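# Move the wooden block from bench to cart floor

## Task

Lift the wooden block from the bench and lay it flat on the floor of the cart, at the end with the handle, next to the profiles. The drop flap must stay open, and anything already in its finished state must remain so. At the end the grippers hold nothing and no part of the robot is on the cart: release the block, back away, and touch nothing. The robot must not tip over or be left leaning.

## Robot and tools

Robot: a Rainbow Robotics RB-Y1. It has a two-wheel drive base with rear casters, a folding torso (leg plus chest), a head with head_camera, and two 7-joint arms. Each arm ends in a parallel gripper whose wrist camera (left_wrist_camera, right_wrist_camera) sits in a case that juts sideways and can collide with things. The base is 0.58 m wide. It extends 0.10 m in front of the drive axle and 0.57 m behind it, and it sweeps a 0.58 m radius when it spins in place. The base cannot move sideways.

Frames (metres): the base frame has its origin on the floor between the drive wheels, with x forward, y left and z up. The chest, left_hand and right_hand readings are in this frame. A hand point is the midpoint between its finger pads; the fingers point along the hand's -z axis and close along its x axis. The odometry frame is the base frame at scene start. base_odometry counts wheel rotation only, so slips and bumps corrupt it. Heading is in rad, positive to the left.

move: one action per call. Its action keys can be combined as follows: base and/or joints, optionally with min_time_s or contact_limits; or target, alone or with min_time_s; or contact_limits alone. A call with no action just reports state and images.
- base: {"x_m_s", "turn_rad_s", "for_s"}. These are velocities held for a duration, not a destination. x_m_s is forward speed, 0.005 to 0.4 m/s in either sign, or 0. turn_rad_s is leftward turning speed, 0.02 to 1.509 rad/s in either sign, or 0. for_s runs 0.1 to 5 s. Acceleration is 0.4 m/s² (turns 0.5 rad/s²), so the base coasts up to 1 s (turns 3.1 s) after for_s. If |x| + 0.27|turn| exceeds 0.4, both are scaled down. The base does not stop on contact.
- joints: an object of absolute targets keyed by joint name, in rad (grippers in m). Torso: torso_squat_rad 0..1.2, torso_shift_rad -0.3..0.6, torso_pitch_rad -0.2..1.4 (positive leans forward), torso_yaw_rad -1.5..1.5 (positive is left; lift both arms outward by at least 0.2 rad first). Combined limits: squat+shift<=1.52; squat-shift+pitch<=1.57; shift+0.5pitch-0.4squat<=0.7; shift+0.3pitch-0.5squat<=0.39. Left arm: shoulder_pitch ±2.356 (negative swings forward and up), shoulder_roll 0..3.141 (positive is outward), shoulder_yaw ±2.094, elbow -2.617..0.01, forearm_roll ±3.141, wrist_pitch -1.57..1.919, hand_roll ±2.705. The right arm mirrors this, except right_shoulder_roll runs -3.141..0 (negative is outward). Grippers left_gripper_m and right_gripper_m run 0..0.1 and give the pad opening. head_pan_rad ±0.523 (positive left), head_tilt_rad -0.35..1.57 (positive down).
- target: one hand's absolute pose in the base frame: side "left"/"right", x, y, z in m (-3..3), and quat_wxyz written as the hand lines print it. It is solved once into joint angles, so the hand travels on an arc. Break long moves into short steps. The pose is checked only against the robot's own body.
- min_time_s: 0.1..8, the minimum duration of this action's arm, head and torso motions.
- contact_limits: gripper current caps in mA, 200..672.5, keyed left_gripper_m/right_gripper_m. A cap persists until changed and starts at 672.5. Lower caps give proportionally weaker grip.
- cameras: a list chosen from head_camera, left_wrist_camera, right_wrist_camera, "all"; [] means no images.
- blocking: true (the default) waits until everything is at rest. With false, the call returns after about 0.5 s; a later move overrides only the parts it names. A target call always blocks and is refused while another motion is still running.

wait(seconds 0..10, cameras): lets time pass and reports state. stop(cameras): brakes all running motions. zoom_image(camera, region [x0,y0,x1,y1], at most 504x504 px): a closer look at that camera's latest image. read_manual: licence text only. finished_scene(scene): ends the current scene; pass the scene's number. It cannot be undone.

Result lines: "move" reads done or the worst status. base_status, joint_status, left_hand_status and right_hand_status give per-motion outcomes: moving, done, off_target (resting short and possibly still pushing), reached (within 10 mm and 2°), short, refused (with reason), not_followed or "joint command not followed" (blocked by the arm-collision check), contact_stop (torso hit or overload), time_out, limit_stop_at_<name> (built-in limit or body guard), torque_fault (10 s freeze), limit_stop_at_motor_heat. A stop you did not command cancels your remaining calls in that reply, and so does a refusal. on_its_own lists things you did not command. lidar_m gives 12 distances in 30° sectors, counter-clockwise from straight ahead, measured at a height of 0.23 m; "-" means nothing detected. wheel_motors_off=1 means the wheels stalled and shut off for 2 s. motor_effort is in % per wheel with the peak in brackets; below about 30 at rest is normal. Joint torques, external torques, wrist force/torque (raw, with offsets up to 16 N) and motor temperatures are also reported. MOTOR HOT appears at 65 °C and the arm brakes at 80 °C.

Gripping: command an opening at least 0.005 m narrower than the object. The result then shows off_target or done, which is normal. Each arm is rated for 3 kg. Keep heavy loads close to the body to avoid tipping forward.

Avoid: arms striking or squeezing each other (this includes fingers, wrist cases, and closing one gripper on the other's fingers). Also avoid driving into furniture, letting the upper body catch under tables, dropping or throwing the block, releasing it while it still moves, and pushing hard enough to cause torque faults. With shoulder rolls near 0, forward-swung arms collide; about 0.5 rad of outward roll separates them. Objects may occasionally be nudged by outside disturbances. Camera calibrations are given per camera; wrist-camera poses drift with joint error.

Each tool is called after "Emit:" as name([rows], argument=value, ...), one row to a line, values as JSON.

## Session

Emit:
move(joints={"head_tilt_rad":0.8})

Scene clock: 0.93 s.
Joint torques (N m): left_arm=[-1.63 -0.91 0.64 -0.38 -0.08 -0.68 0.04] | right_arm=[-3.69 -0.55 -0.61 -1.36 -0.08 -0.48 -0.02]
External joint torques (N m): left_arm=[-0.25 -1.05 0.63 0.17 -0.09 -0.25 0.04] | right_arm=[-0.09 0.57 -0.57 0.27 -0.14 0.12 -0.04]
Motor temperatures (°C): left_arm=[30 28 32 36 34 33 38] | right_arm=[34 30 32 30 35 36 34]
Wrist force (N): left_arm=[-0.4 1.7 -7.7] | right_arm=[-2.6 0.6 -4.2]
Wrist torque (N m): left_arm=[-0.31 0.12 0.09] | right_arm=[-0.03 -0.11 -0.10]
Wrist force, peak (N): left_arm=[0.1 1.6 -7.9] | right_arm=[-2.9 0.8 -5.4]
move: done
base_odometry: x=+0.000 y=+0.000 heading=+0.000
lidar_m: 0.74 1.03 1.55 4.57 1.51 1.08 1.03 1.09 1.42 3.61 1.10 0.78
base_status: not commanded
joint_positions: torso_squat_rad=+0.350 torso_shift_rad=+0.000 torso_pitch_rad=+0.000 torso_yaw_rad=+0.000 left_shoulder_pitch_rad=+0.037 left_shoulder_roll_rad=+0.004 left_shoulder_yaw_rad=-0.043 left_elbow_rad=-0.196 left_forearm_roll_rad=-0.014 left_wrist_pitch_rad=+0.002 left_hand_roll_rad=+0.027 left_gripper_m=+0.099 right_shoulder_pitch_rad=-0.040 right_shoulder_roll_rad=-0.021 right_shoulder_yaw_rad=-0.018 right_elbow_rad=-0.235 right_forearm_roll_rad=+0.049 right_wrist_pitch_rad=-0.014 right_hand_roll_rad=+0.035 right_gripper_m=+0.099 head_pan_rad=+0.000 head_tilt_rad=+0.800
joint_status: all done
wheel_motors_off: 0
motor_effort: left_wheel=+0(1) right_wheel=+0(2)
chest: x=-0.2280 y=+0.0001 z=+1.2475 quat_wxyz=(+1.000, +0.000, +0.000, +0.000) (m; base frame)
left_hand: x=-0.1598 y=+0.2200 z=+0.5653 quat_wxyz=(+0.997, +0.000, -0.079, -0.009) (m; base frame)
right_hand: x=-0.0823 y=-0.2360 z=+0.5770 quat_wxyz=(+0.989, -0.016, -0.142, +0.041) (m; base frame)
pictures: head_camera, left_wrist_camera, right_wrist_camera
camera_calibration:
head_camera: T_world_to_cam=[[-0.00443635, -0.999504, -0.0311766, 0.0434261], [-0.676342, 0.0259634, -0.73613, 0.977865], [0.736575, 0.0178203, -0.676122, 1.07557], [0, 0, 0, 1]] pos_world=[-0.130674, -0.00115112, 1.44841]
left_wrist_camera: T_world_to_cam=[[0.988724, 0.00955725, 0.149443, 0.0708295], [-0.0605519, -0.88722, 0.457355, -0.0439141], [0.13696, -0.461247, -0.876637, 0.69141], [0, 0, 0, 1]] pos_world=[-0.167385, 0.279272, 0.615616]
right_wrist_camera: T_world_to_cam=[[-0.945892, -0.11441, -0.303643, 0.0691098], [-0.245093, 0.865166, 0.437513, -0.0414065], [0.212646, 0.488261, -0.846394, 0.69334], [0, 0, 0, 1]] pos_world=[-0.0922137, -0.2948, 0.62594]

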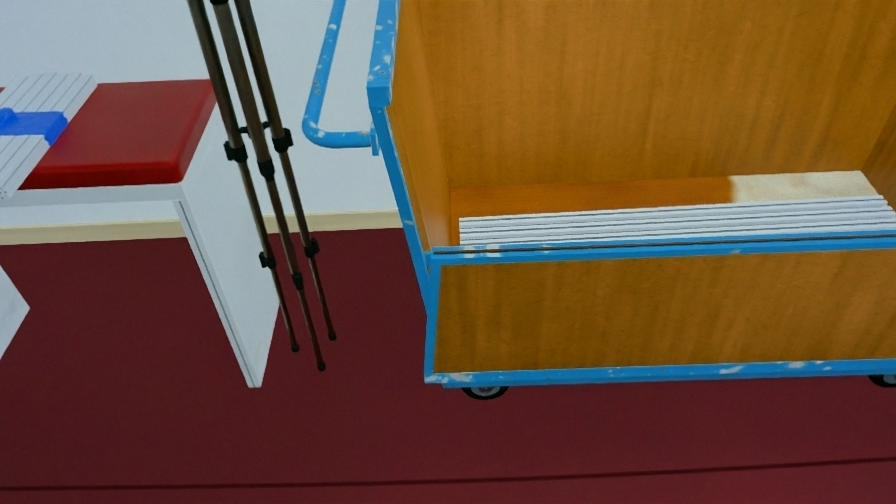

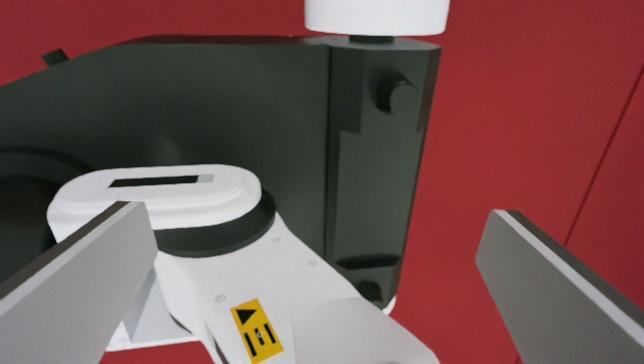

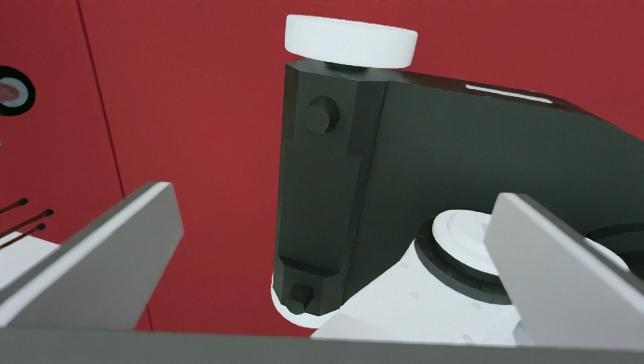

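Emit:
move(joints={"head_tilt_rad":0.75,"head_pan_rad":0.52}, cameras=["head_camera"])

Emit:
move(joints={"head_tilt_rad":0.75,"head_pan_rad":-0.52}, cameras=["head_camera"])

Scene clock: 2.70 s.
Joint torques (N m): left_arm=[-1.75 -0.62 0.59 -0.53 -0.03 -0.71 -0.01] | right_arm=[-3.76 -0.12 -0.33 -1.58 -0.01 -0.54 -0.12]
External joint torques (N m): left_arm=[-0.37 -0.76 0.58 0.03 -0.03 -0.29 0] | right_arm=[-0.16 1 -0.29 0.05 -0.07 0.06 -0.13]
Motor temperatures (°C): left_arm=[30 28 32 36 34 33 38] | right_arm=[34 30 32 30 35 36 34]
Wrist force (N): left_arm=[-0.2 1.7 -6.7] | right_arm=[-2.4 1.0 -4.9]
Wrist torque (N m): left_arm=[-0.34 0.15 0.09] | right_arm=[-0.07 -0.07 -0.11]
Wrist force, peak (N): left_arm=[-0.7 1.3 -8.3] | right_arm=[-2.9 1.1 -5.5]
move: done
base_odometry: x=+0.000 y=+0.000 heading=+0.000
lidar_m: 0.74 1.03 1.55 4.58 1.50 1.07 1.02 1.08 1.43 3.62 1.11 0.78
base_status: not commanded
joint_positions: torso_squat_rad=+0.350 torso_shift_rad=+0.000 torso_pitch_rad=+0.000 torso_yaw_rad=+0.000 left_shoulder_pitch_rad=+0.037 left_shoulder_roll_rad=+0.004 left_shoulder_yaw_rad=-0.043 left_elbow_rad=-0.196 left_forearm_roll_rad=-0.014 left_wrist_pitch_rad=+0.002 left_hand_roll_rad=+0.027 left_gripper_m=+0.099 right_shoulder_pitch_rad=-0.040 right_shoulder_roll_rad=-0.021 right_shoulder_yaw_rad=-0.018 right_elbow_rad=-0.235 right_forearm_roll_rad=+0.049 right_wrist_pitch_rad=-0.014 right_hand_roll_rad=+0.035 right_gripper_m=+0.099 head_pan_rad=+0.520 head_tilt_rad=+0.750
joint_status: all done
wheel_motors_off: 0
motor_effort: left_wheel=+0(1) right_wheel=+1(1)
chest: x=-0.2280 y=+0.0001 z=+1.2475 quat_wxyz=(+1.000, +0.000, +0.000, +0.000) (m; base frame)
left_hand: x=-0.1598 y=+0.2200 z=+0.5653 quat_wxyz=(+0.997, +0.000, -0.079, -0.009) (m; base frame)
right_hand: x=-0.0823 y=-0.2360 z=+0.5770 quat_wxyz=(+0.989, -0.016, -0.142, +0.041) (m; base frame)
pictures: head_camera
camera_calibration:
head_camera: T_world_to_cam=[[0.49413, -0.868821, -0.0313873, 0.146358], [-0.567293, -0.294862, -0.768918, 1.04785], [0.658797, 0.397752, -0.638577, 1.00522], [0, 0, 0, 1]] pos_world=[-0.140114, 0.0363043, 1.45221]

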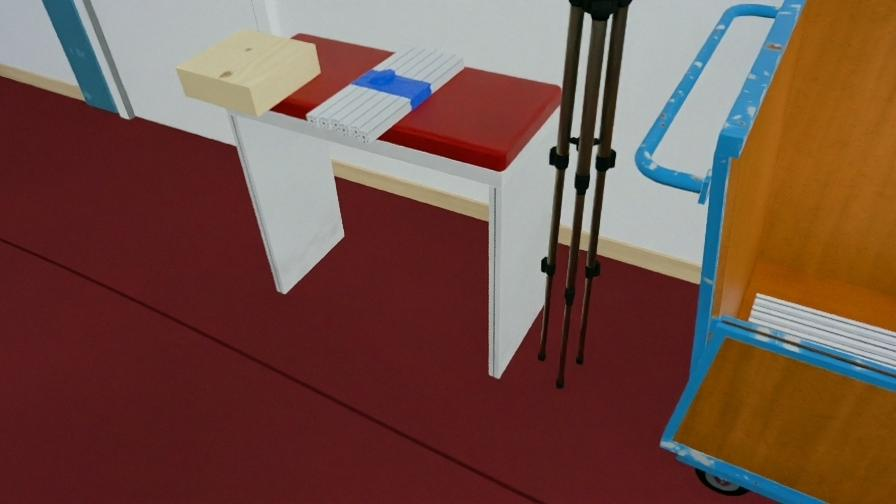

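Scene clock: 4.07 s.
Joint torques (N m): left_arm=[-1.87 -0.8 0.72 -0.52 -0.12 -0.66 0.03] | right_arm=[-3.77 -0.58 -0.46 -1.31 0.05 -0.58 -0.06]
External joint torques (N m): left_arm=[-0.49 -0.95 0.71 0.03 -0.12 -0.24 0.04] | right_arm=[-0.17 0.54 -0.42 0.32 -0.01 0.01 -0.07]
Motor temperatures (°C): left_arm=[30 28 32 36 34 33 38] | right_arm=[34 30 32 30 35 36 34]
Wrist force (N): left_arm=[0.3 1.4 -7.7] | right_arm=[-2.9 1.6 -4.7]
Wrist torque (N m): left_arm=[-0.29 0.22 0.03] | right_arm=[-0.16 -0.11 -0.11]
Wrist force, peak (N): left_arm=[-0.2 1.6 -8.0] | right_arm=[-3.1 1.2 -5.0]
move: done
base_odometry: x=+0.000 y=+0.000 heading=+0.000
lidar_m: 0.74 1.03 1.56 4.57 1.52 1.07 1.03 1.07 1.44 3.62 1.09 0.79
base_status: not commanded
joint_positions: torso_squat_rad=+0.350 torso_shift_rad=+0.000 torso_pitch_rad=+0.000 torso_yaw_rad=+0.000 left_shoulder_pitch_rad=+0.037 left_shoulder_roll_rad=+0.004 left_shoulder_yaw_rad=-0.043 left_elbow_rad=-0.196 left_forearm_roll_rad=-0.014 left_wrist_pitch_rad=+0.002 left_hand_roll_rad=+0.027 left_gripper_m=+0.099 right_shoulder_pitch_rad=-0.040 right_shoulder_roll_rad=-0.021 right_shoulder_yaw_rad=-0.018 right_elbow_rad=-0.235 right_forearm_roll_rad=+0.049 right_wrist_pitch_rad=-0.014 right_hand_roll_rad=+0.035 right_gripper_m=+0.099 head_pan_rad=-0.520 head_tilt_rad=+0.750
joint_status: all done
wheel_motors_off: 0
motor_effort: left_wheel=+0(1) right_wheel=+0(2)
chest: x=-0.2280 y=+0.0001 z=+1.2475 quat_wxyz=(+1.000, +0.000, +0.000, +0.000) (m; base frame)
left_hand: x=-0.1598 y=+0.2200 z=+0.5653 quat_wxyz=(+0.997, +0.000, -0.079, -0.009) (m; base frame)
right_hand: x=-0.0823 y=-0.2360 z=+0.5770 quat_wxyz=(+0.989, -0.016, -0.142, +0.041) (m; base frame)
pictures: head_camera
camera_calibration:
head_camera: T_world_to_cam=[[-0.499147, -0.865949, -0.0313793, -0.0582701], [-0.541357, 0.339914, -0.769019, 1.05324], [0.676598, -0.366867, -0.638455, 1.0088], [0, 0, 0, 1]] pos_world=[-0.141457, -0.0383757, 1.45221]

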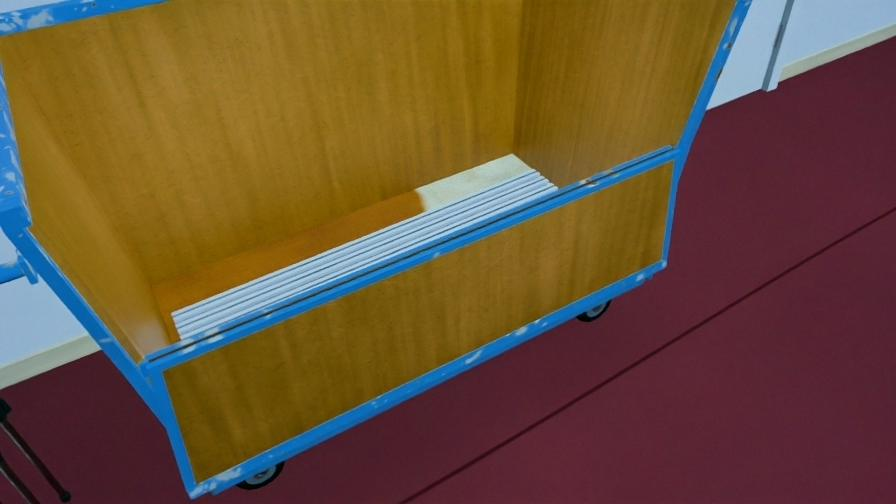

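Emit:
move(base={"turn_rad_s":1.0,"for_s":1.77}, joints={"head_pan_rad":0,"head_tilt_rad":0.65}, cameras=[])

Emit:
move(base={"x_m_s":0.4,"for_s":3.1}, cameras=[])

Emit:
move(base={"turn_rad_s":-1.0,"for_s":1.77})

Scene clock: 19.50 s.
Joint torques (N m): left_arm=[-1.68 -0.86 0.69 -0.58 0 -0.69 -0.04] | right_arm=[-3.54 -0.52 -0.8 -1.37 -0.05 -0.53 -0.03]
External joint torques (N m): left_arm=[-0.3 -1.02 0.68 -0.02 0 -0.26 -0.03] | right_arm=[0.06 0.59 -0.76 0.26 -0.11 0.07 -0.04]
Motor temperatures (°C): left_arm=[30 28 32 36 34 33 38] | right_arm=[34 30 32 30 35 36 34]
Wrist force (N): left_arm=[0.1 1.2 -7.6] | right_arm=[-2.4 0.9 -4.7]
Wrist torque (N m): left_arm=[-0.23 0.16 0.10] | right_arm=[-0.08 -0.05 -0.06]
Wrist force, peak (N): left_arm=[0.2 1.5 -8.5] | right_arm=[-2.7 1.6 -5.5]
move: done
base_odometry: x=+0.000 y=+0.000 heading=+1.560
lidar_m: 4.59 1.50 1.07 1.02 1.06 1.42 3.60 1.12 0.80 0.75 1.03 1.56
base_status: done (sent for 1.77 of 1.77 s)
joint_positions: torso_squat_rad=+0.350 torso_shift_rad=+0.000 torso_pitch_rad=+0.000 torso_yaw_rad=+0.000 left_shoulder_pitch_rad=+0.037 left_shoulder_roll_rad=+0.004 left_shoulder_yaw_rad=-0.043 left_elbow_rad=-0.196 left_forearm_roll_rad=-0.014 left_wrist_pitch_rad=+0.002 left_hand_roll_rad=+0.027 left_gripper_m=+0.099 right_shoulder_pitch_rad=-0.040 right_shoulder_roll_rad=-0.021 right_shoulder_yaw_rad=-0.018 right_elbow_rad=-0.235 right_forearm_roll_rad=+0.049 right_wrist_pitch_rad=-0.014 right_hand_roll_rad=+0.035 right_gripper_m=+0.099 head_pan_rad=+0.000 head_tilt_rad=+0.650
joint_status: all done
wheel_motors_off: 0
motor_effort: left_wheel=+5(33) right_wheel=+20(50)
chest: x=-0.2280 y=+0.0001 z=+1.2475 quat_wxyz=(+1.000, +0.000, +0.000, +0.000) (m; base frame)
left_hand: x=-0.1598 y=+0.2200 z=+0.5653 quat_wxyz=(+0.997, +0.000, -0.079, -0.009) (m; base frame)
right_hand: x=-0.0823 y=-0.2360 z=+0.5770 quat_wxyz=(+0.989, -0.016, -0.142, +0.041) (m; base frame)
pictures: none
No camera images: "cameras" was empty.

Scene clock: 23.97 s.
Joint torques (N m): left_arm=[-1.21 -0.56 0.57 -0.35 -0.11 -0.68 -0.01] | right_arm=[-2.96 -0.64 -0.75 -1.16 -0.14 -0.59 -0.05]
External joint torques (N m): left_arm=[0.16 -0.71 0.56 0.2 -0.11 -0.25 0] | right_arm=[0.64 0.48 -0.71 0.47 -0.2 0 -0.07]
Motor temperatures (°C): left_arm=[30 28 32 35 34 33 38] | right_arm=[34 30 32 30 35 36 34]
Wrist force (N): left_arm=[-0.2 2.0 -7.7] | right_arm=[-2.6 0.9 -4.8]
Wrist torque (N m): left_arm=[-0.36 0.09 0.12] | right_arm=[-0.08 -0.11 -0.10]
Wrist force, peak (N): left_arm=[-0.1 1.9 -8.3] | right_arm=[-3.0 1.5 -5.2]
move: done
base_odometry: x=+0.012 y=+1.240 heading=+1.561
lidar_m: 4.35 1.58 1.13 1.06 1.09 1.48 3.78 1.38 1.13 0.89 1.51 1.99
base_status: done (sent for 3.1 of 3.1 s)
joint_positions: torso_squat_rad=+0.350 torso_shift_rad=+0.000 torso_pitch_rad=+0.000 torso_yaw_rad=+0.000 left_shoulder_pitch_rad=+0.037 left_shoulder_roll_rad=+0.004 left_shoulder_yaw_rad=-0.043 left_elbow_rad=-0.196 left_forearm_roll_rad=-0.014 left_wrist_pitch_rad=+0.002 left_hand_roll_rad=+0.027 left_gripper_m=+0.099 right_shoulder_pitch_rad=-0.040 right_shoulder_roll_rad=-0.021 right_shoulder_yaw_rad=-0.018 right_elbow_rad=-0.235 right_forearm_roll_rad=+0.049 right_wrist_pitch_rad=-0.014 right_hand_roll_rad=+0.035 right_gripper_m=+0.099 head_pan_rad=+0.000 head_tilt_rad=+0.650
joint_status: not commanded
wheel_motors_off: 0
motor_effort: left_wheel=+18(48) right_wheel=-15(47)
chest: x=-0.2279 y=+0.0001 z=+1.2475 quat_wxyz=(+1.000, +0.000, +0.000, +0.000) (m; base frame)
left_hand: x=-0.1597 y=+0.2200 z=+0.5653 quat_wxyz=(+0.997, +0.000, -0.079, -0.009) (m; base frame)
right_hand: x=-0.0823 y=-0.2360 z=+0.5770 quat_wxyz=(+0.989, -0.016, -0.142, +0.041) (m; base frame)
pictures: none
No camera images: "cameras" was empty.

Scene clock: 27.87 s.
Joint torques (N m): left_arm=[-1.24 -0.81 0.77 -0.45 -0.02 -0.66 -0.01] | right_arm=[-3.41 -0.58 -0.48 -1.27 -0.04 -0.52 -0.02]
External joint torques (N m): left_arm=[0.14 -0.95 0.76 0.1 -0.03 -0.23 0] | right_arm=[0.19 0.54 -0.43 0.36 -0.1 0.08 -0.03]
Motor temperatures (°C): left_arm=[30 28 32 35 34 33 37] | right_arm=[34 30 32 30 35 36 34]
Wrist force (N): left_arm=[-0.3 0.9 -7.2] | right_arm=[-2.7 0.9 -4.5]
Wrist torque (N m): left_arm=[-0.26 0.12 0.08] | right_arm=[-0.08 -0.11 -0.11]
Wrist force, peak (N): left_arm=[-0.4 1.7 -8.2] | right_arm=[-3.2 1.1 -5.1]
move: done
base_odometry: x=+0.012 y=+1.240 heading=+0.001
lidar_m: 0.88 1.52 2.00 4.36 1.58 1.12 1.06 1.10 1.48 3.80 1.36 1.11
base_status: done (sent for 1.77 of 1.77 s)
joint_positions: torso_squat_rad=+0.350 torso_shift_rad=+0.000 torso_pitch_rad=+0.000 torso_yaw_rad=+0.000 left_shoulder_pitch_rad=+0.037 left_shoulder_roll_rad=+0.004 left_shoulder_yaw_rad=-0.043 left_elbow_rad=-0.196 left_forearm_roll_rad=-0.014 left_wrist_pitch_rad=+0.002 left_hand_roll_rad=+0.027 left_gripper_m=+0.099 right_shoulder_pitch_rad=-0.040 right_shoulder_roll_rad=-0.021 right_shoulder_yaw_rad=-0.018 right_elbow_rad=-0.235 right_forearm_roll_rad=+0.049 right_wrist_pitch_rad=-0.014 right_hand_roll_rad=+0.035 right_gripper_m=+0.099 head_pan_rad=+0.000 head_tilt_rad=+0.650
joint_status: not commanded
wheel_motors_off: 0
motor_effort: left_wheel=+22(47) right_wheel=+2(49)
chest: x=-0.2280 y=+0.0001 z=+1.2475 quat_wxyz=(+1.000, +0.000, +0.000, +0.000) (m; base frame)
left_hand: x=-0.1598 y=+0.2201 z=+0.5653 quat_wxyz=(+0.997, +0.000, -0.079, -0.009) (m; base frame)
right_hand: x=-0.0823 y=-0.2359 z=+0.5770 quat_wxyz=(+0.989, -0.016, -0.142, +0.041) (m; base frame)
pictures: head_camera, left_wrist_camera, right_wrist_camera
camera_calibration:
head_camera: T_world_to_cam=[[0.000269128, -0.999504, -0.0314877, 0.0447455], [-0.558802, 0.0259625, -0.828895, 1.13634], [0.829301, 0.0178185, -0.558518, 0.924435], [0, 0, 0, 1]] pos_world=[-0.131656, -0.00125112, 1.45963]
left_wrist_camera: T_world_to_cam=[[0.988717, 0.00945661, 0.149496, 0.0708238], [-0.0606647, -0.887222, 0.457338, -0.0439219], [0.136961, -0.461247, -0.876637, 0.69141], [0, 0, 0, 1]] pos_world=[-0.167386, 0.279273, 0.615615]
right_wrist_camera: T_world_to_cam=[[-0.945849, -0.114447, -0.303764, 0.0691791], [-0.245178, 0.865167, 0.437463, -0.0413822], [0.21274, 0.48825, -0.846377, 0.693334], [0, 0, 0, 1]] pos_world=[-0.092213, -0.294801, 0.62594]

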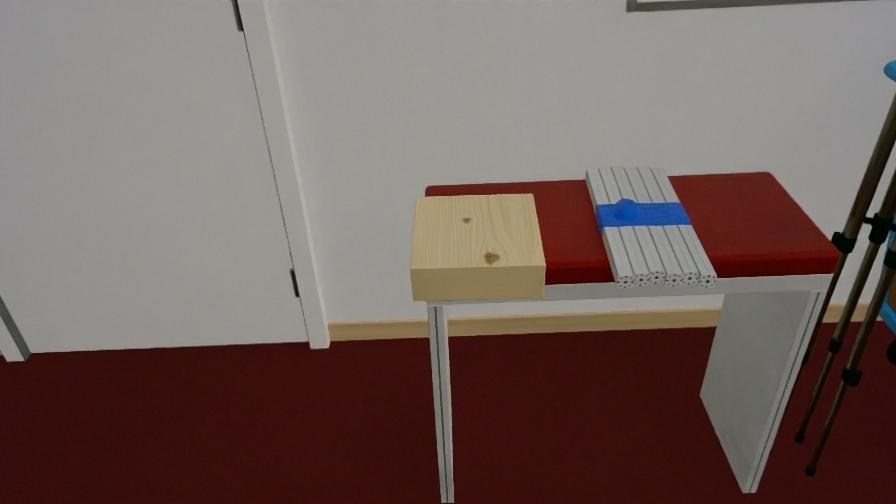

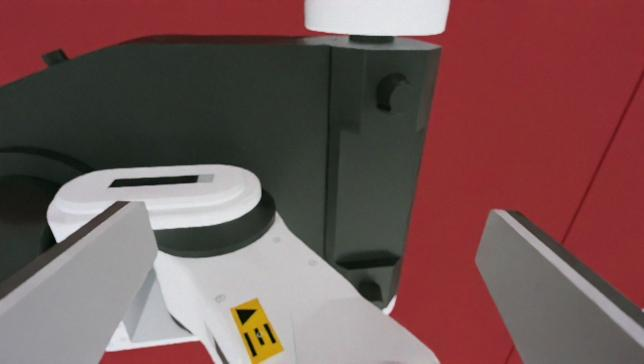

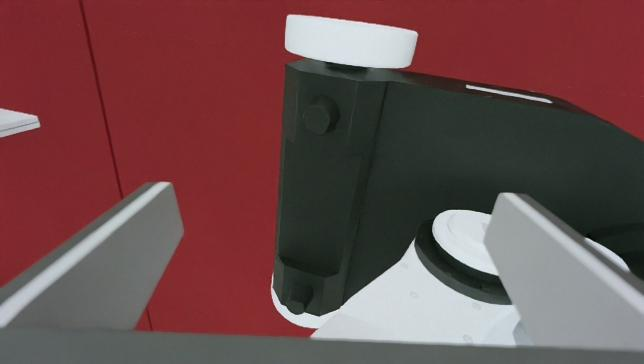

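Emit:
move(base={"turn_rad_s":-1.0,"for_s":1.25}, joints={"head_pan_rad":-0.3,"head_tilt_rad":0.6,"torso_squat_rad":0.05}, cameras=["head_camera"])

Scene clock: 47.43 s.
Joint torques (N m): left_arm=[-1.4 -0.96 0.64 -0.56 0.08 -0.66 0.06] | right_arm=[-3.22 -0.33 -0.7 -1.32 -0.08 -0.53 0.01]
External joint torques (N m): left_arm=[-0.02 -1.1 0.63 0 0.07 -0.24 0.07] | right_arm=[0.38 0.79 -0.66 0.31 -0.14 0.07 -0.01]
Motor temperatures (°C): left_arm=[30 28 32 35 34 33 37] | right_arm=[34 30 32 30 35 36 34]
Wrist force (N): left_arm=[0.1 0.7 -7.3] | right_arm=[-2.8 1.2 -5.1]
Wrist torque (N m): left_arm=[-0.23 0.14 0.10] | right_arm=[-0.13 -0.13 -0.09]
Wrist force, peak (N): left_arm=[-0.5 1.4 -8.5] | right_arm=[-3.3 1.0 -5.5]
move: done
base_odometry: x=+0.012 y=+1.240 heading=-0.800
lidar_m: 1.12 1.24 0.88 1.68 2.78 2.37 1.30 1.08 1.07 1.22 1.96 1.61
base_status: done (sent for 1.27 of 1.27 s)
joint_positions: torso_squat_rad=+0.050 torso_shift_rad=+0.000 torso_pitch_rad=+0.000 torso_yaw_rad=+0.000 left_shoulder_pitch_rad=+0.037 left_shoulder_roll_rad=+0.004 left_shoulder_yaw_rad=-0.043 left_elbow_rad=-0.196 left_forearm_roll_rad=-0.014 left_wrist_pitch_rad=+0.002 left_hand_roll_rad=+0.027 left_gripper_m=+0.099 right_shoulder_pitch_rad=-0.040 right_shoulder_roll_rad=-0.021 right_shoulder_yaw_rad=-0.018 right_elbow_rad=-0.235 right_forearm_roll_rad=+0.049 right_wrist_pitch_rad=-0.014 right_hand_roll_rad=+0.035 right_gripper_m=+0.099 head_pan_rad=-0.300 head_tilt_rad=+0.600
joint_status: all done
wheel_motors_off: 0
motor_effort: left_wheel=+24(42) right_wheel=+4(15)
chest: x=-0.2280 y=+0.0001 z=+1.2891 quat_wxyz=(+1.000, +0.000, +0.000, +0.000) (m; base frame)
left_hand: x=-0.1598 y=+0.2201 z=+0.6068 quat_wxyz=(+0.997, +0.000, -0.079, -0.009) (m; base frame)
right_hand: x=-0.0823 y=-0.2359 z=+0.6186 quat_wxyz=(+0.989, -0.016, -0.142, +0.041) (m; base frame)
pictures: head_camera
camera_calibration:
head_camera: T_world_to_cam=[[-0.293598, -0.955413, -0.0314089, -0.0145427], [-0.485973, 0.177472, -0.855765, 1.22585], [0.823183, -0.235987, -0.51641, 0.88372], [0, 0, 0, 1]] pos_world=[-0.136003, -0.0229025, 1.50495]

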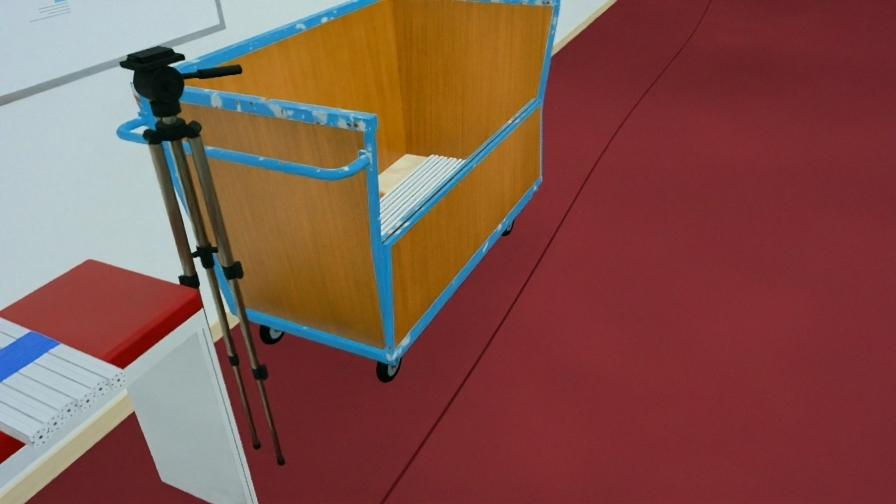

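Emit:
zoom_image(camera="head_camera", region=[340, 80, 580, 260])

Scaled by 2.100 from the camera's 896x504 image, which has a finer 1280x720 frame.

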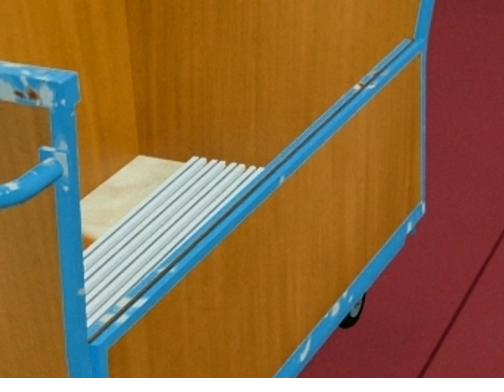

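Emit:
move(base={"turn_rad_s":1.0,"for_s":1.267}, joints={"head_pan_rad":0,"head_tilt_rad":0.55,"torso_squat_rad":0.7,"torso_pitch_rad":0.35,"left_shoulder_pitch_rad":-0.3,"left_elbow_rad":-1.9,"left_shoulder_roll_rad":0.35,"right_shoulder_pitch_rad":-0.3,"right_elbow_rad":-1.9,"right_shoulder_roll_rad":-0.35}, cameras=[])

Emit:
move(base={"x_m_s":0.3,"for_s":1.4})

Scene clock: 68.20 s.
Joint torques (N m): left_arm=[-9.64 3.41 4.75 -9.47 -0.09 -1.95 -0.04] | right_arm=[-9.68 -6.26 -4.06 -10.51 0.02 -1.68 0]
External joint torques (N m): left_arm=[0.73 -1.33 0.86 0.7 -0.14 -0.15 0] | right_arm=[0.15 -0.45 -0.27 -0.9 -0.16 0.02 -0.05]
Motor temperatures (°C): left_arm=[30 28 32 36 34 33 37] | right_arm=[34 30 32 30 35 36 34]
Wrist force (N): left_arm=[-5.3 -0.2 -1.0] | right_arm=[-6.4 3.6 3.0]
Wrist torque (N m): left_arm=[-0.20 -0.13 0.16] | right_arm=[-0.35 -0.35 -0.13]
Wrist force, peak (N): left_arm=[0.0 1.6 -8.3] | right_arm=[-7.3 3.8 2.8]
move: done
base_odometry: x=+0.012 y=+1.240 heading=+0.001
lidar_m: 0.89 1.51 2.00 4.35 1.57 1.11 1.06 1.11 1.47 3.69 1.36 1.10
base_status: done (sent for 1.27 of 1.27 s)
joint_positions: torso_squat_rad=+0.700 torso_shift_rad=+0.000 torso_pitch_rad=+0.350 torso_yaw_rad=+0.000 left_shoulder_pitch_rad=-0.300 left_shoulder_roll_rad=+0.350 left_shoulder_yaw_rad=-0.043 left_elbow_rad=-1.900 left_forearm_roll_rad=-0.014 left_wrist_pitch_rad=+0.002 left_hand_roll_rad=+0.027 left_gripper_m=+0.099 right_shoulder_pitch_rad=-0.300 right_shoulder_roll_rad=-0.350 right_shoulder_yaw_rad=-0.018 right_elbow_rad=-1.900 right_forearm_roll_rad=+0.049 right_wrist_pitch_rad=-0.014 right_hand_roll_rad=+0.035 right_gripper_m=+0.099 head_pan_rad=+0.000 head_tilt_rad=+0.550
joint_status: all done
wheel_motors_off: 0
motor_effort: left_wheel=+2(48) right_wheel=+19(53)
chest: x=-0.1219 y=+0.0000 z=+1.1066 quat_wxyz=(+0.985, +0.000, +0.174, +0.000) (m; base frame)
left_hand: x=+0.3961 y=+0.1976 z=+1.0012 quat_wxyz=(+0.597, +0.028, -0.783, -0.174) (m; base frame)
right_hand: x=+0.3990 y=-0.2254 z=+1.0143 quat_wxyz=(+0.579, -0.090, -0.789, +0.187) (m; base frame)
pictures: none
No camera images: "cameras" was empty.

Scene clock: 70.70 s.
Joint torques (N m): left_arm=[-9.24 3.58 4.16 -9.47 0.03 -2 -0.13] | right_arm=[-10.07 -6.28 -3.94 -10.45 0.12 -1.8 0]
External joint torques (N m): left_arm=[1.13 -1.17 0.26 0.69 -0.02 -0.2 -0.09] | right_arm=[-0.25 -0.47 -0.14 -0.84 -0.06 -0.1 -0.04]
Motor temperatures (°C): left_arm=[30 28 32 36 34 33 37] | right_arm=[34 30 32 30 35 36 34]
Wrist force (N): left_arm=[-4.9 -0.7 -0.1] | right_arm=[-6.1 2.8 2.6]
Wrist torque (N m): left_arm=[-0.11 -0.14 0.21] | right_arm=[-0.24 -0.31 -0.14]
Wrist force, peak (N): left_arm=[-6.2 -0.8 -0.1] | right_arm=[-7.0 3.3 2.7]
move: done
base_odometry: x=+0.432 y=+1.241 heading=+0.002
lidar_m: 0.45 1.11 1.47 3.77 2.19 1.55 1.48 1.55 2.06 1.36 0.81 0.91
base_status: done (sent for 1.4 of 1.4 s)
joint_positions: torso_squat_rad=+0.700 torso_shift_rad=+0.000 torso_pitch_rad=+0.350 torso_yaw_rad=+0.000 left_shoulder_pitch_rad=-0.300 left_shoulder_roll_rad=+0.350 left_shoulder_yaw_rad=-0.043 left_elbow_rad=-1.900 left_forearm_roll_rad=-0.014 left_wrist_pitch_rad=+0.002 left_hand_roll_rad=+0.027 left_gripper_m=+0.099 right_shoulder_pitch_rad=-0.300 right_shoulder_roll_rad=-0.350 right_shoulder_yaw_rad=-0.018 right_elbow_rad=-1.900 right_forearm_roll_rad=+0.049 right_wrist_pitch_rad=-0.014 right_hand_roll_rad=+0.035 right_gripper_m=+0.099 head_pan_rad=+0.000 head_tilt_rad=+0.550
joint_status: not commanded
wheel_motors_off: 0
motor_effort: left_wheel=+7(38) right_wheel=-7(50)
chest: x=-0.1218 y=+0.0000 z=+1.1066 quat_wxyz=(+0.985, +0.000, +0.174, +0.000) (m; base frame)
left_hand: x=+0.3961 y=+0.1976 z=+1.0012 quat_wxyz=(+0.597, +0.028, -0.783, -0.174) (m; base frame)
right_hand: x=+0.3990 y=-0.2254 z=+1.0142 quat_wxyz=(+0.579, -0.090, -0.789, +0.187) (m; base frame)
pictures: head_camera, left_wrist_camera, right_wrist_camera
camera_calibration:
head_camera: T_world_to_cam=[[-0.0076085, -0.999502, -0.0306398, 0.0383011], [-0.746574, 0.0260624, -0.664792, 0.882889], [0.665259, 0.0178168, -0.7464, 0.927363], [0, 0, 0, 1]] pos_world=[0.0424963, -0.00125081, 1.28029]
left_wrist_camera: T_world_to_cam=[[-0.273667, -0.228854, 0.934201, -0.78224], [-0.587093, -0.729602, -0.350717, 0.756905], [0.761858, -0.644443, 0.0653091, -0.167307], [0, 0, 0, 1]] pos_world=[0.357764, 0.265401, 1.00716]
right_wrist_camera: T_world_to_cam=[[0.339982, -0.380004, -0.860238, 0.649924], [-0.531043, 0.677359, -0.509096, 0.907968], [0.776148, 0.629907, 0.0284916, -0.124372], [0, 0, 0, 1]] pos_world=[0.357738, -0.289704, 1.02488]

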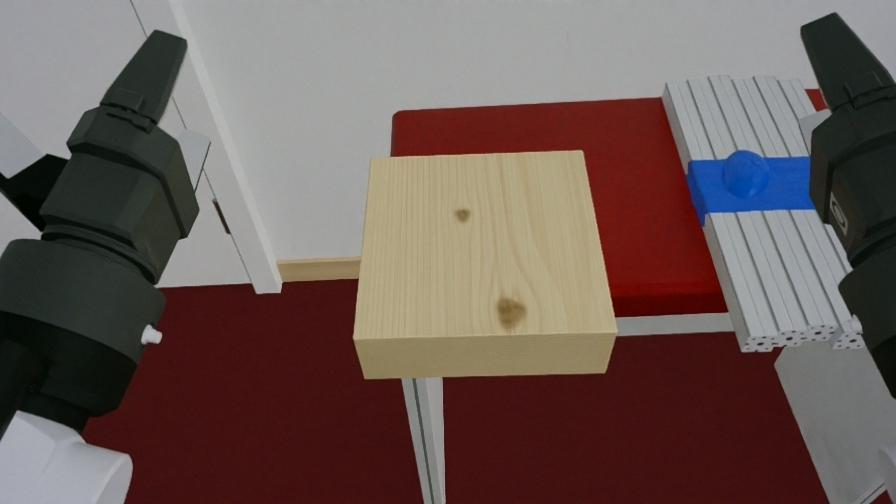

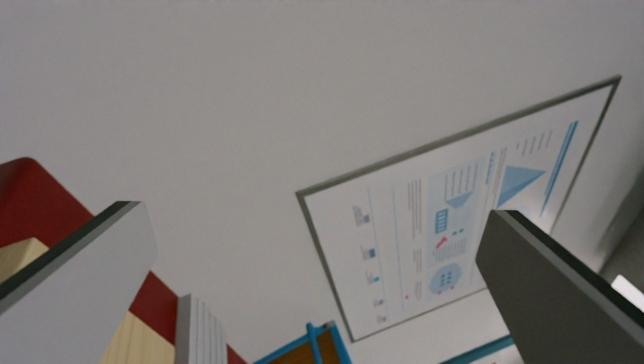

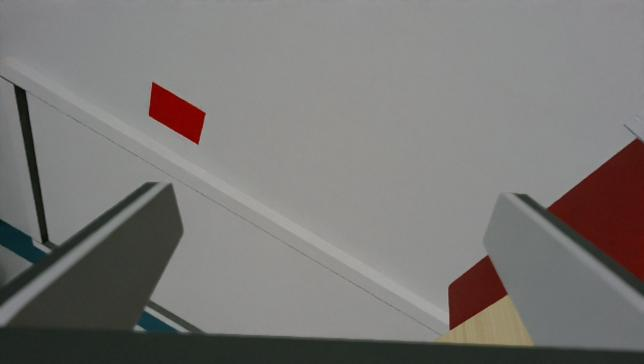

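Emit:
move(base={"x_m_s":0.3,"for_s":0.7}, cameras=[])

Emit:
move(target={"side":"left","x":0.29,"y":0.17,"z":0.9,"quat_wxyz":[0.9988,-0.05,0,0]}, cameras=[])

Emit:
move(target={"side":"right","x":0.29,"y":-0.2,"z":0.9,"quat_wxyz":[0.9988,0.05,0,0]})

Scene clock: 79.40 s.
Joint torques (N m): left_arm=[-9.47 3.61 4.52 -9.58 -0.1 -1.95 0] | right_arm=[-10.04 -6.46 -3.9 -10.47 0.05 -1.56 0.04]
External joint torques (N m): left_arm=[0.9 -1.14 0.62 0.59 -0.16 -0.15 0.05] | right_arm=[-0.22 -0.64 -0.11 -0.86 -0.13 0.14 0]
Motor temperatures (°C): left_arm=[30 28 32 36 34 33 37] | right_arm=[34 30 32 30 35 36 34]
Wrist force (N): left_arm=[-5.4 -0.5 -0.7] | right_arm=[-6.3 3.2 3.1]
Wrist torque (N m): left_arm=[-0.15 -0.16 0.21] | right_arm=[-0.27 -0.31 -0.13]
Wrist force, peak (N): left_arm=[-6.1 -0.6 -0.7] | right_arm=[-7.0 3.5 2.9]
move: done
base_odometry: x=+0.628 y=+1.241 heading=+0.002
lidar_m: 0.25 0.28 1.20 3.07 2.47 1.75 1.68 1.74 2.34 1.18 0.70 0.93
base_status: done (sent for 0.7 of 0.7 s)
joint_positions: torso_squat_rad=+0.700 torso_shift_rad=+0.000 torso_pitch_rad=+0.350 torso_yaw_rad=+0.000 left_shoulder_pitch_rad=-0.300 left_shoulder_roll_rad=+0.350 left_shoulder_yaw_rad=-0.043 left_elbow_rad=-1.900 left_forearm_roll_rad=-0.014 left_wrist_pitch_rad=+0.002 left_hand_roll_rad=+0.027 left_gripper_m=+0.099 right_shoulder_pitch_rad=-0.300 right_shoulder_roll_rad=-0.350 right_shoulder_yaw_rad=-0.018 right_elbow_rad=-1.900 right_forearm_roll_rad=+0.049 right_wrist_pitch_rad=-0.014 right_hand_roll_rad=+0.035 right_gripper_m=+0.099 head_pan_rad=+0.000 head_tilt_rad=+0.550
joint_status: not commanded
wheel_motors_off: 0
motor_effort: left_wheel=+5(33) right_wheel=-6(26)
chest: x=-0.1219 y=+0.0000 z=+1.1066 quat_wxyz=(+0.985, +0.000, +0.174, +0.000) (m; base frame)
left_hand: x=+0.3961 y=+0.1976 z=+1.0012 quat_wxyz=(+0.597, +0.028, -0.783, -0.174) (m; base frame)
right_hand: x=+0.3990 y=-0.2254 z=+1.0143 quat_wxyz=(+0.579, -0.090, -0.789, +0.187) (m; base frame)
pictures: none
No camera images: "cameras" was empty.

Scene clock: 81.30 s.
Joint torques (N m): left_arm=[-15.93 6.2 8.28 -3.93 -0.19 -0.75 -0.26] | right_arm=[-10.09 -6.49 -3.63 -10.55 0.03 -1.82 -0.08]
External joint torques (N m): left_arm=[1.87 -2.09 0.05 0.9 -0.34 -0.54 -0.26] | right_arm=[-0.26 -0.68 0.17 -0.93 -0.16 -0.12 -0.12]
Motor temperatures (°C): left_arm=[31 28 32 36 34 33 37] | right_arm=[34 30 32 30 35 36 34]
Wrist force (N): left_arm=[1.4 2.1 -8.0] | right_arm=[-6.9 3.0 2.6]
Wrist torque (N m): left_arm=[-0.36 0.24 0.13] | right_arm=[-0.26 -0.41 -0.15]
Wrist force, peak (N): left_arm=[-1.3 3.8 -7.7] | right_arm=[-7.0 3.1 3.2]
move: done
base_odometry: x=+0.628 y=+1.241 heading=+0.002
lidar_m: 0.26 0.27 1.19 3.07 2.47 1.77 1.67 1.75 2.32 1.19 0.71 0.93
base_status: not commanded
joint_positions: torso_squat_rad=+0.700 torso_shift_rad=+0.000 torso_pitch_rad=+0.350 torso_yaw_rad=+0.000 left_shoulder_pitch_rad=-1.042 left_shoulder_roll_rad=+0.762 left_shoulder_yaw_rad=-0.394 left_elbow_rad=-1.751 left_forearm_roll_rad=+1.083 left_wrist_pitch_rad=+1.919 left_hand_roll_rad=+0.842 left_gripper_m=+0.099 right_shoulder_pitch_rad=-0.300 right_shoulder_roll_rad=-0.350 right_shoulder_yaw_rad=-0.018 right_elbow_rad=-1.900 right_forearm_roll_rad=+0.049 right_wrist_pitch_rad=-0.014 right_hand_roll_rad=+0.035 right_gripper_m=+0.099 head_pan_rad=+0.000 head_tilt_rad=+0.550
joint_status: all done
wheel_motors_off: 0
motor_effort: left_wheel=+5(7) right_wheel=-4(6)
chest: x=-0.1219 y=+0.0001 z=+1.1066 quat_wxyz=(+0.985, +0.000, +0.174, +0.000) (m; base frame)
left_hand: x=+0.2901 y=+0.1701 z=+0.9003 quat_wxyz=(+0.999, -0.050, +0.000, +0.000) (m; base frame)
left_hand_status: reached (checked arc, planned for 1.6 s): 0 mm and 0.1 deg off.
right_hand: x=+0.3990 y=-0.2253 z=+1.0143 quat_wxyz=(+0.579, -0.090, -0.789, +0.187) (m; base frame)
pictures: none
No camera images: "cameras" was empty.

Scene clock: 83.20 s.
Joint torques (N m): left_arm=[-16.51 6.49 8.57 -4.27 -0.02 -0.69 -0.17] | right_arm=[-17.69 -10.03 -6.92 -4.55 0.29 -0.32 0.34]
External joint torques (N m): left_arm=[1.29 -1.79 0.35 0.56 -0.17 -0.48 -0.16] | right_arm=[-0.67 -0.31 0.93 0.06 0.21 -0.16 0.33]
Motor temperatures (°C): left_arm=[31 28 32 36 34 33 37] | right_arm=[34 30 32 30 35 36 34]
Wrist force (N): left_arm=[1.0 2.3 -6.9] | right_arm=[-0.9 0.5 -4.9]
Wrist torque (N m): left_arm=[-0.36 0.21 0.10] | right_arm=[-0.05 -0.02 -0.07]
Wrist force, peak (N): left_arm=[1.0 2.2 -8.3] | right_arm=[-7.4 2.9 2.9]
move: done
base_odometry: x=+0.628 y=+1.241 heading=+0.002
lidar_m: 0.27 0.27 1.20 3.07 2.48 1.77 1.67 1.75 2.33 1.18 0.70 0.92
base_status: not commanded
joint_positions: torso_squat_rad=+0.700 torso_shift_rad=+0.000 torso_pitch_rad=+0.350 torso_yaw_rad=+0.000 left_shoulder_pitch_rad=-1.042 left_shoulder_roll_rad=+0.762 left_shoulder_yaw_rad=-0.394 left_elbow_rad=-1.751 left_forearm_roll_rad=+1.083 left_wrist_pitch_rad=+1.919 left_hand_roll_rad=+0.842 left_gripper_m=+0.099 right_shoulder_pitch_rad=-0.989 right_shoulder_roll_rad=-0.813 right_shoulder_yaw_rad=+0.335 right_elbow_rad=-1.756 right_forearm_roll_rad=-1.096 right_wrist_pitch_rad=+1.919 right_hand_roll_rad=-0.772 right_gripper_m=+0.099 head_pan_rad=+0.000 head_tilt_rad=+0.550
joint_status: all done
wheel_motors_off: 0
motor_effort: left_wheel=+5(6) right_wheel=-5(5)
chest: x=-0.1219 y=+0.0001 z=+1.1066 quat_wxyz=(+0.985, +0.000, +0.174, +0.000) (m; base frame)
left_hand: x=+0.2901 y=+0.1701 z=+0.9002 quat_wxyz=(+0.999, -0.050, +0.000, +0.000) (m; base frame)
right_hand: x=+0.2900 y=-0.2000 z=+0.9001 quat_wxyz=(+0.999, +0.050, +0.000, +0.000) (m; base frame)
right_hand_status: reached (checked arc, planned for 1.6 s): 0 mm and 0.0 deg off.
pictures: head_camera, left_wrist_camera, right_wrist_camera
camera_calibration:
head_camera: T_world_to_cam=[[-0.00752897, -0.999504, -0.0305764, 0.0382155], [-0.746479, 0.0259634, -0.664902, 0.88295], [0.665366, 0.0178186, -0.746305, 0.927303], [0, 0, 0, 1]] pos_world=[0.0423964, -0.00125111, 1.28029]
left_wrist_camera: T_world_to_cam=[[0.999602, 0.0260956, -0.0106815, -0.285319], [0.0276948, -0.83744, 0.545827, -0.327902], [0.00529861, -0.545905, -0.83783, 0.918019], [0, 0, 0, 1]] pos_world=[0.289422, 0.233999, 0.945074]
right_wrist_camera: T_world_to_cam=[[-0.999225, -0.0260283, -0.0295217, 0.309868], [-0.0384431, 0.806201, 0.590391, -0.33193], [0.00843358, 0.591069, -0.806577, 0.913894], [0, 0, 0, 1]] pos_world=[0.28916, -0.264507, 0.942242]

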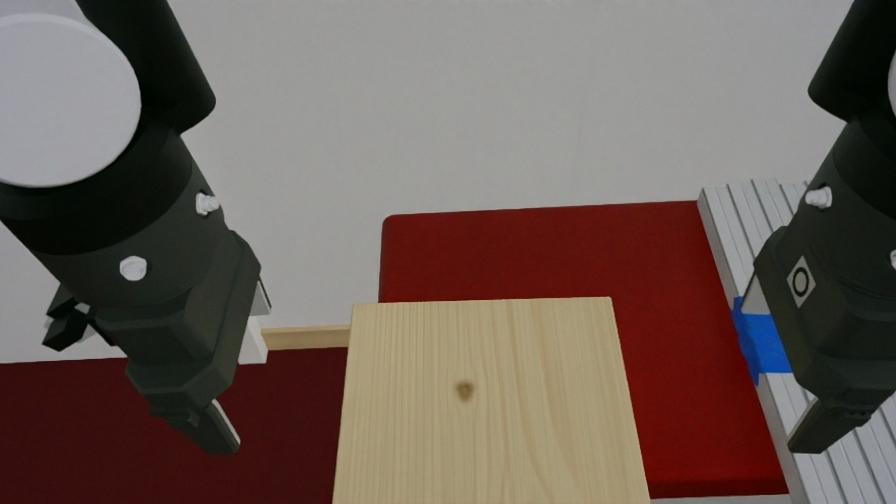

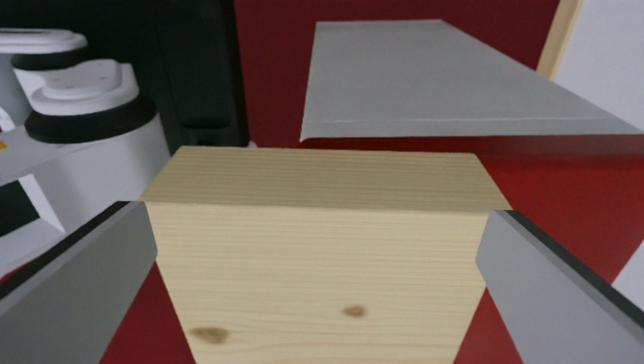

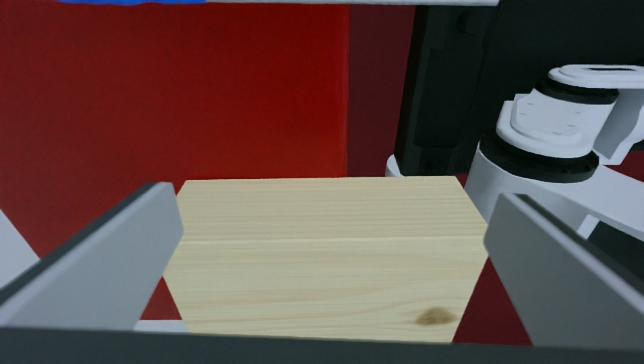

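Emit:
move(target={"side":"left","x":0.29,"y":0.16,"z":0.785,"quat_wxyz":[0.9988,-0.05,0,0]}, cameras=[])

Emit:
move(target={"side":"right","x":0.29,"y":-0.16,"z":0.785,"quat_wxyz":[0.9988,0.05,0,0]})

Scene clock: 89.13 s.
Joint torques (N m): left_arm=[-16.62 6.32 9.23 -6.27 0.35 -0.1 0.01] | right_arm=[-17.67 -9.97 -6.22 -4.93 0.14 -0.16 0.21]
External joint torques (N m): left_arm=[0.49 -0.82 1.61 -0.01 0.18 0.1 0.01] | right_arm=[-0.66 -0.25 1.62 -0.32 0.06 -0.01 0.21]
Motor temperatures (°C): left_arm=[31 28 32 36 34 33 37] | right_arm=[34 30 32 30 35 36 34]
Wrist force (N): left_arm=[0.8 1.9 -7.2] | right_arm=[-0.7 0.3 -4.9]
Wrist torque (N m): left_arm=[-0.34 0.17 0.13] | right_arm=[-0.03 0.02 -0.11]
Wrist force, peak (N): left_arm=[1.0 2.3 -9.8] | right_arm=[-1.2 0.3 -5.7]
move: done
base_odometry: x=+0.628 y=+1.241 heading=+0.002
lidar_m: 0.26 0.27 1.19 3.07 2.47 1.75 1.66 1.74 2.33 1.18 0.71 0.92
base_status: not commanded
joint_positions: torso_squat_rad=+0.700 torso_shift_rad=+0.000 torso_pitch_rad=+0.350 torso_yaw_rad=+0.000 left_shoulder_pitch_rad=-0.905 left_shoulder_roll_rad=+0.657 left_shoulder_yaw_rad=-0.521 left_elbow_rad=-1.574 left_forearm_roll_rad=+0.889 left_wrist_pitch_rad=+1.650 left_hand_roll_rad=+0.724 left_gripper_m=+0.099 right_shoulder_pitch_rad=-0.989 right_shoulder_roll_rad=-0.813 right_shoulder_yaw_rad=+0.335 right_elbow_rad=-1.756 right_forearm_roll_rad=-1.096 right_wrist_pitch_rad=+1.919 right_hand_roll_rad=-0.772 right_gripper_m=+0.099 head_pan_rad=+0.000 head_tilt_rad=+0.550
joint_status: all done
wheel_motors_off: 0
motor_effort: left_wheel=+5(6) right_wheel=-5(6)
chest: x=-0.1219 y=+0.0001 z=+1.1066 quat_wxyz=(+0.985, +0.000, +0.174, +0.000) (m; base frame)
left_hand: x=+0.2892 y=+0.1602 z=+0.7854 quat_wxyz=(+0.999, -0.050, -0.001, +0.000) (m; base frame)
left_hand_status: reached (checked arc, planned for 0.5 s): 1 mm and 0.1 deg off.
right_hand: x=+0.2900 y=-0.2000 z=+0.9001 quat_wxyz=(+0.999, +0.050, +0.000, +0.000) (m; base frame)
pictures: none
No camera images: "cameras" was empty.

Scene clock: 90.13 s.
Joint torques (N m): left_arm=[-16.14 5.8 9.28 -5.87 0.23 -0.25 0] | right_arm=[-18 -8.08 -7.78 -6.59 -0.18 0.04 -0.1]
External joint torques (N m): left_arm=[0.96 -1.36 1.66 0.38 0.06 -0.04 0] | right_arm=[-1.17 -0.56 -0.71 -0.56 -0.27 0.18 -0.1]
Motor temperatures (°C): left_arm=[31 28 32 36 34 33 37] | right_arm=[34 30 32 30 35 36 34]
Wrist force (N): left_arm=[1.0 2.2 -7.3] | right_arm=[-0.8 0.5 -5.0]
Wrist torque (N m): left_arm=[-0.36 0.21 0.11] | right_arm=[-0.03 -0.01 -0.11]
Wrist force, peak (N): left_arm=[1.4 2.3 -8.5] | right_arm=[-1.4 0.3 -6.7]
move: done
base_odometry: x=+0.628 y=+1.241 heading=+0.002
lidar_m: 0.26 0.27 1.19 3.06 2.47 1.75 1.67 1.76 2.33 1.19 0.71 0.93
base_status: not commanded
joint_positions: torso_squat_rad=+0.700 torso_shift_rad=+0.000 torso_pitch_rad=+0.350 torso_yaw_rad=+0.000 left_shoulder_pitch_rad=-0.905 left_shoulder_roll_rad=+0.657 left_shoulder_yaw_rad=-0.521 left_elbow_rad=-1.574 left_forearm_roll_rad=+0.889 left_wrist_pitch_rad=+1.650 left_hand_roll_rad=+0.724 left_gripper_m=+0.099 right_shoulder_pitch_rad=-0.900 right_shoulder_roll_rad=-0.643 right_shoulder_yaw_rad=+0.504 right_elbow_rad=-1.567 right_forearm_roll_rad=-0.875 right_wrist_pitch_rad=+1.660 right_hand_roll_rad=-0.711 right_gripper_m=+0.099 head_pan_rad=+0.000 head_tilt_rad=+0.550
joint_status: all done
wheel_motors_off: 0
motor_effort: left_wheel=+5(6) right_wheel=-6(6)
chest: x=-0.1219 y=+0.0001 z=+1.1066 quat_wxyz=(+0.985, +0.000, +0.174, +0.000) (m; base frame)
left_hand: x=+0.2893 y=+0.1602 z=+0.7855 quat_wxyz=(+0.999, -0.050, -0.001, +0.000) (m; base frame)
right_hand: x=+0.2898 y=-0.1599 z=+0.7848 quat_wxyz=(+0.999, +0.050, +0.000, +0.000) (m; base frame)
right_hand_status: reached (checked arc, planned for 0.5 s): 0 mm and 0.0 deg off.
pictures: head_camera, left_wrist_camera, right_wrist_camera
camera_calibration:
head_camera: T_world_to_cam=[[-0.00752897, -0.999504, -0.0305764, 0.0382155], [-0.746479, 0.0259634, -0.664902, 0.88295], [0.665366, 0.0178186, -0.746305, 0.927303], [0, 0, 0, 1]] pos_world=[0.0423964, -0.00125111, 1.28029]
left_wrist_camera: T_world_to_cam=[[0.999618, 0.0258563, -0.00977008, -0.286193], [0.0270022, -0.837964, 0.545057, -0.27266], [0.00590615, -0.545112, -0.838342, 0.816675], [0, 0, 0, 1]] pos_world=[0.288623, 0.2241, 0.830472]
right_wrist_camera: T_world_to_cam=[[-0.99924, -0.0263407, -0.0287453, 0.3067], [-0.0382338, 0.806401, 0.590132, -0.296051], [0.00763577, 0.590783, -0.806795, 0.797625], [0, 0, 0, 1]] pos_world=[0.289057, -0.224409, 0.827045]

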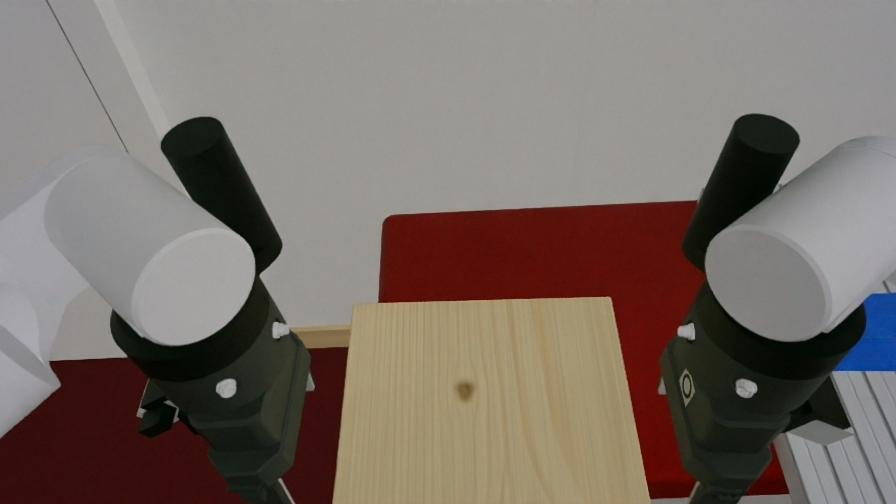

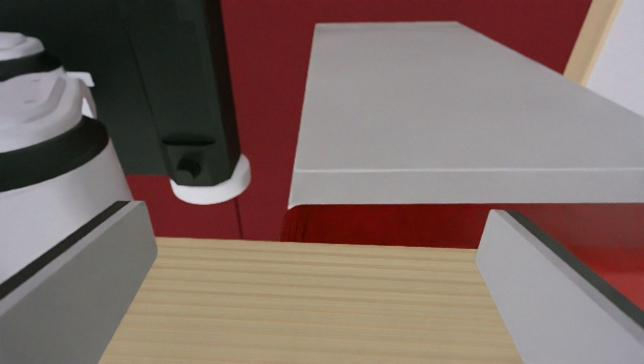

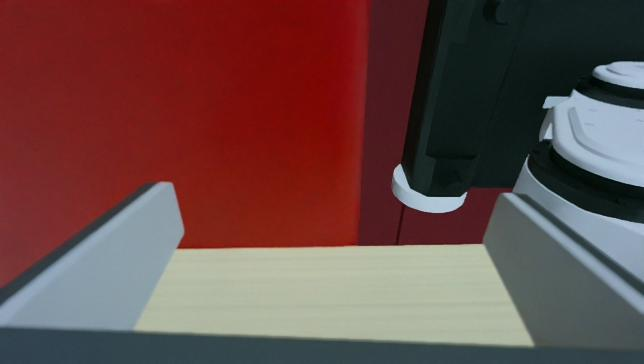

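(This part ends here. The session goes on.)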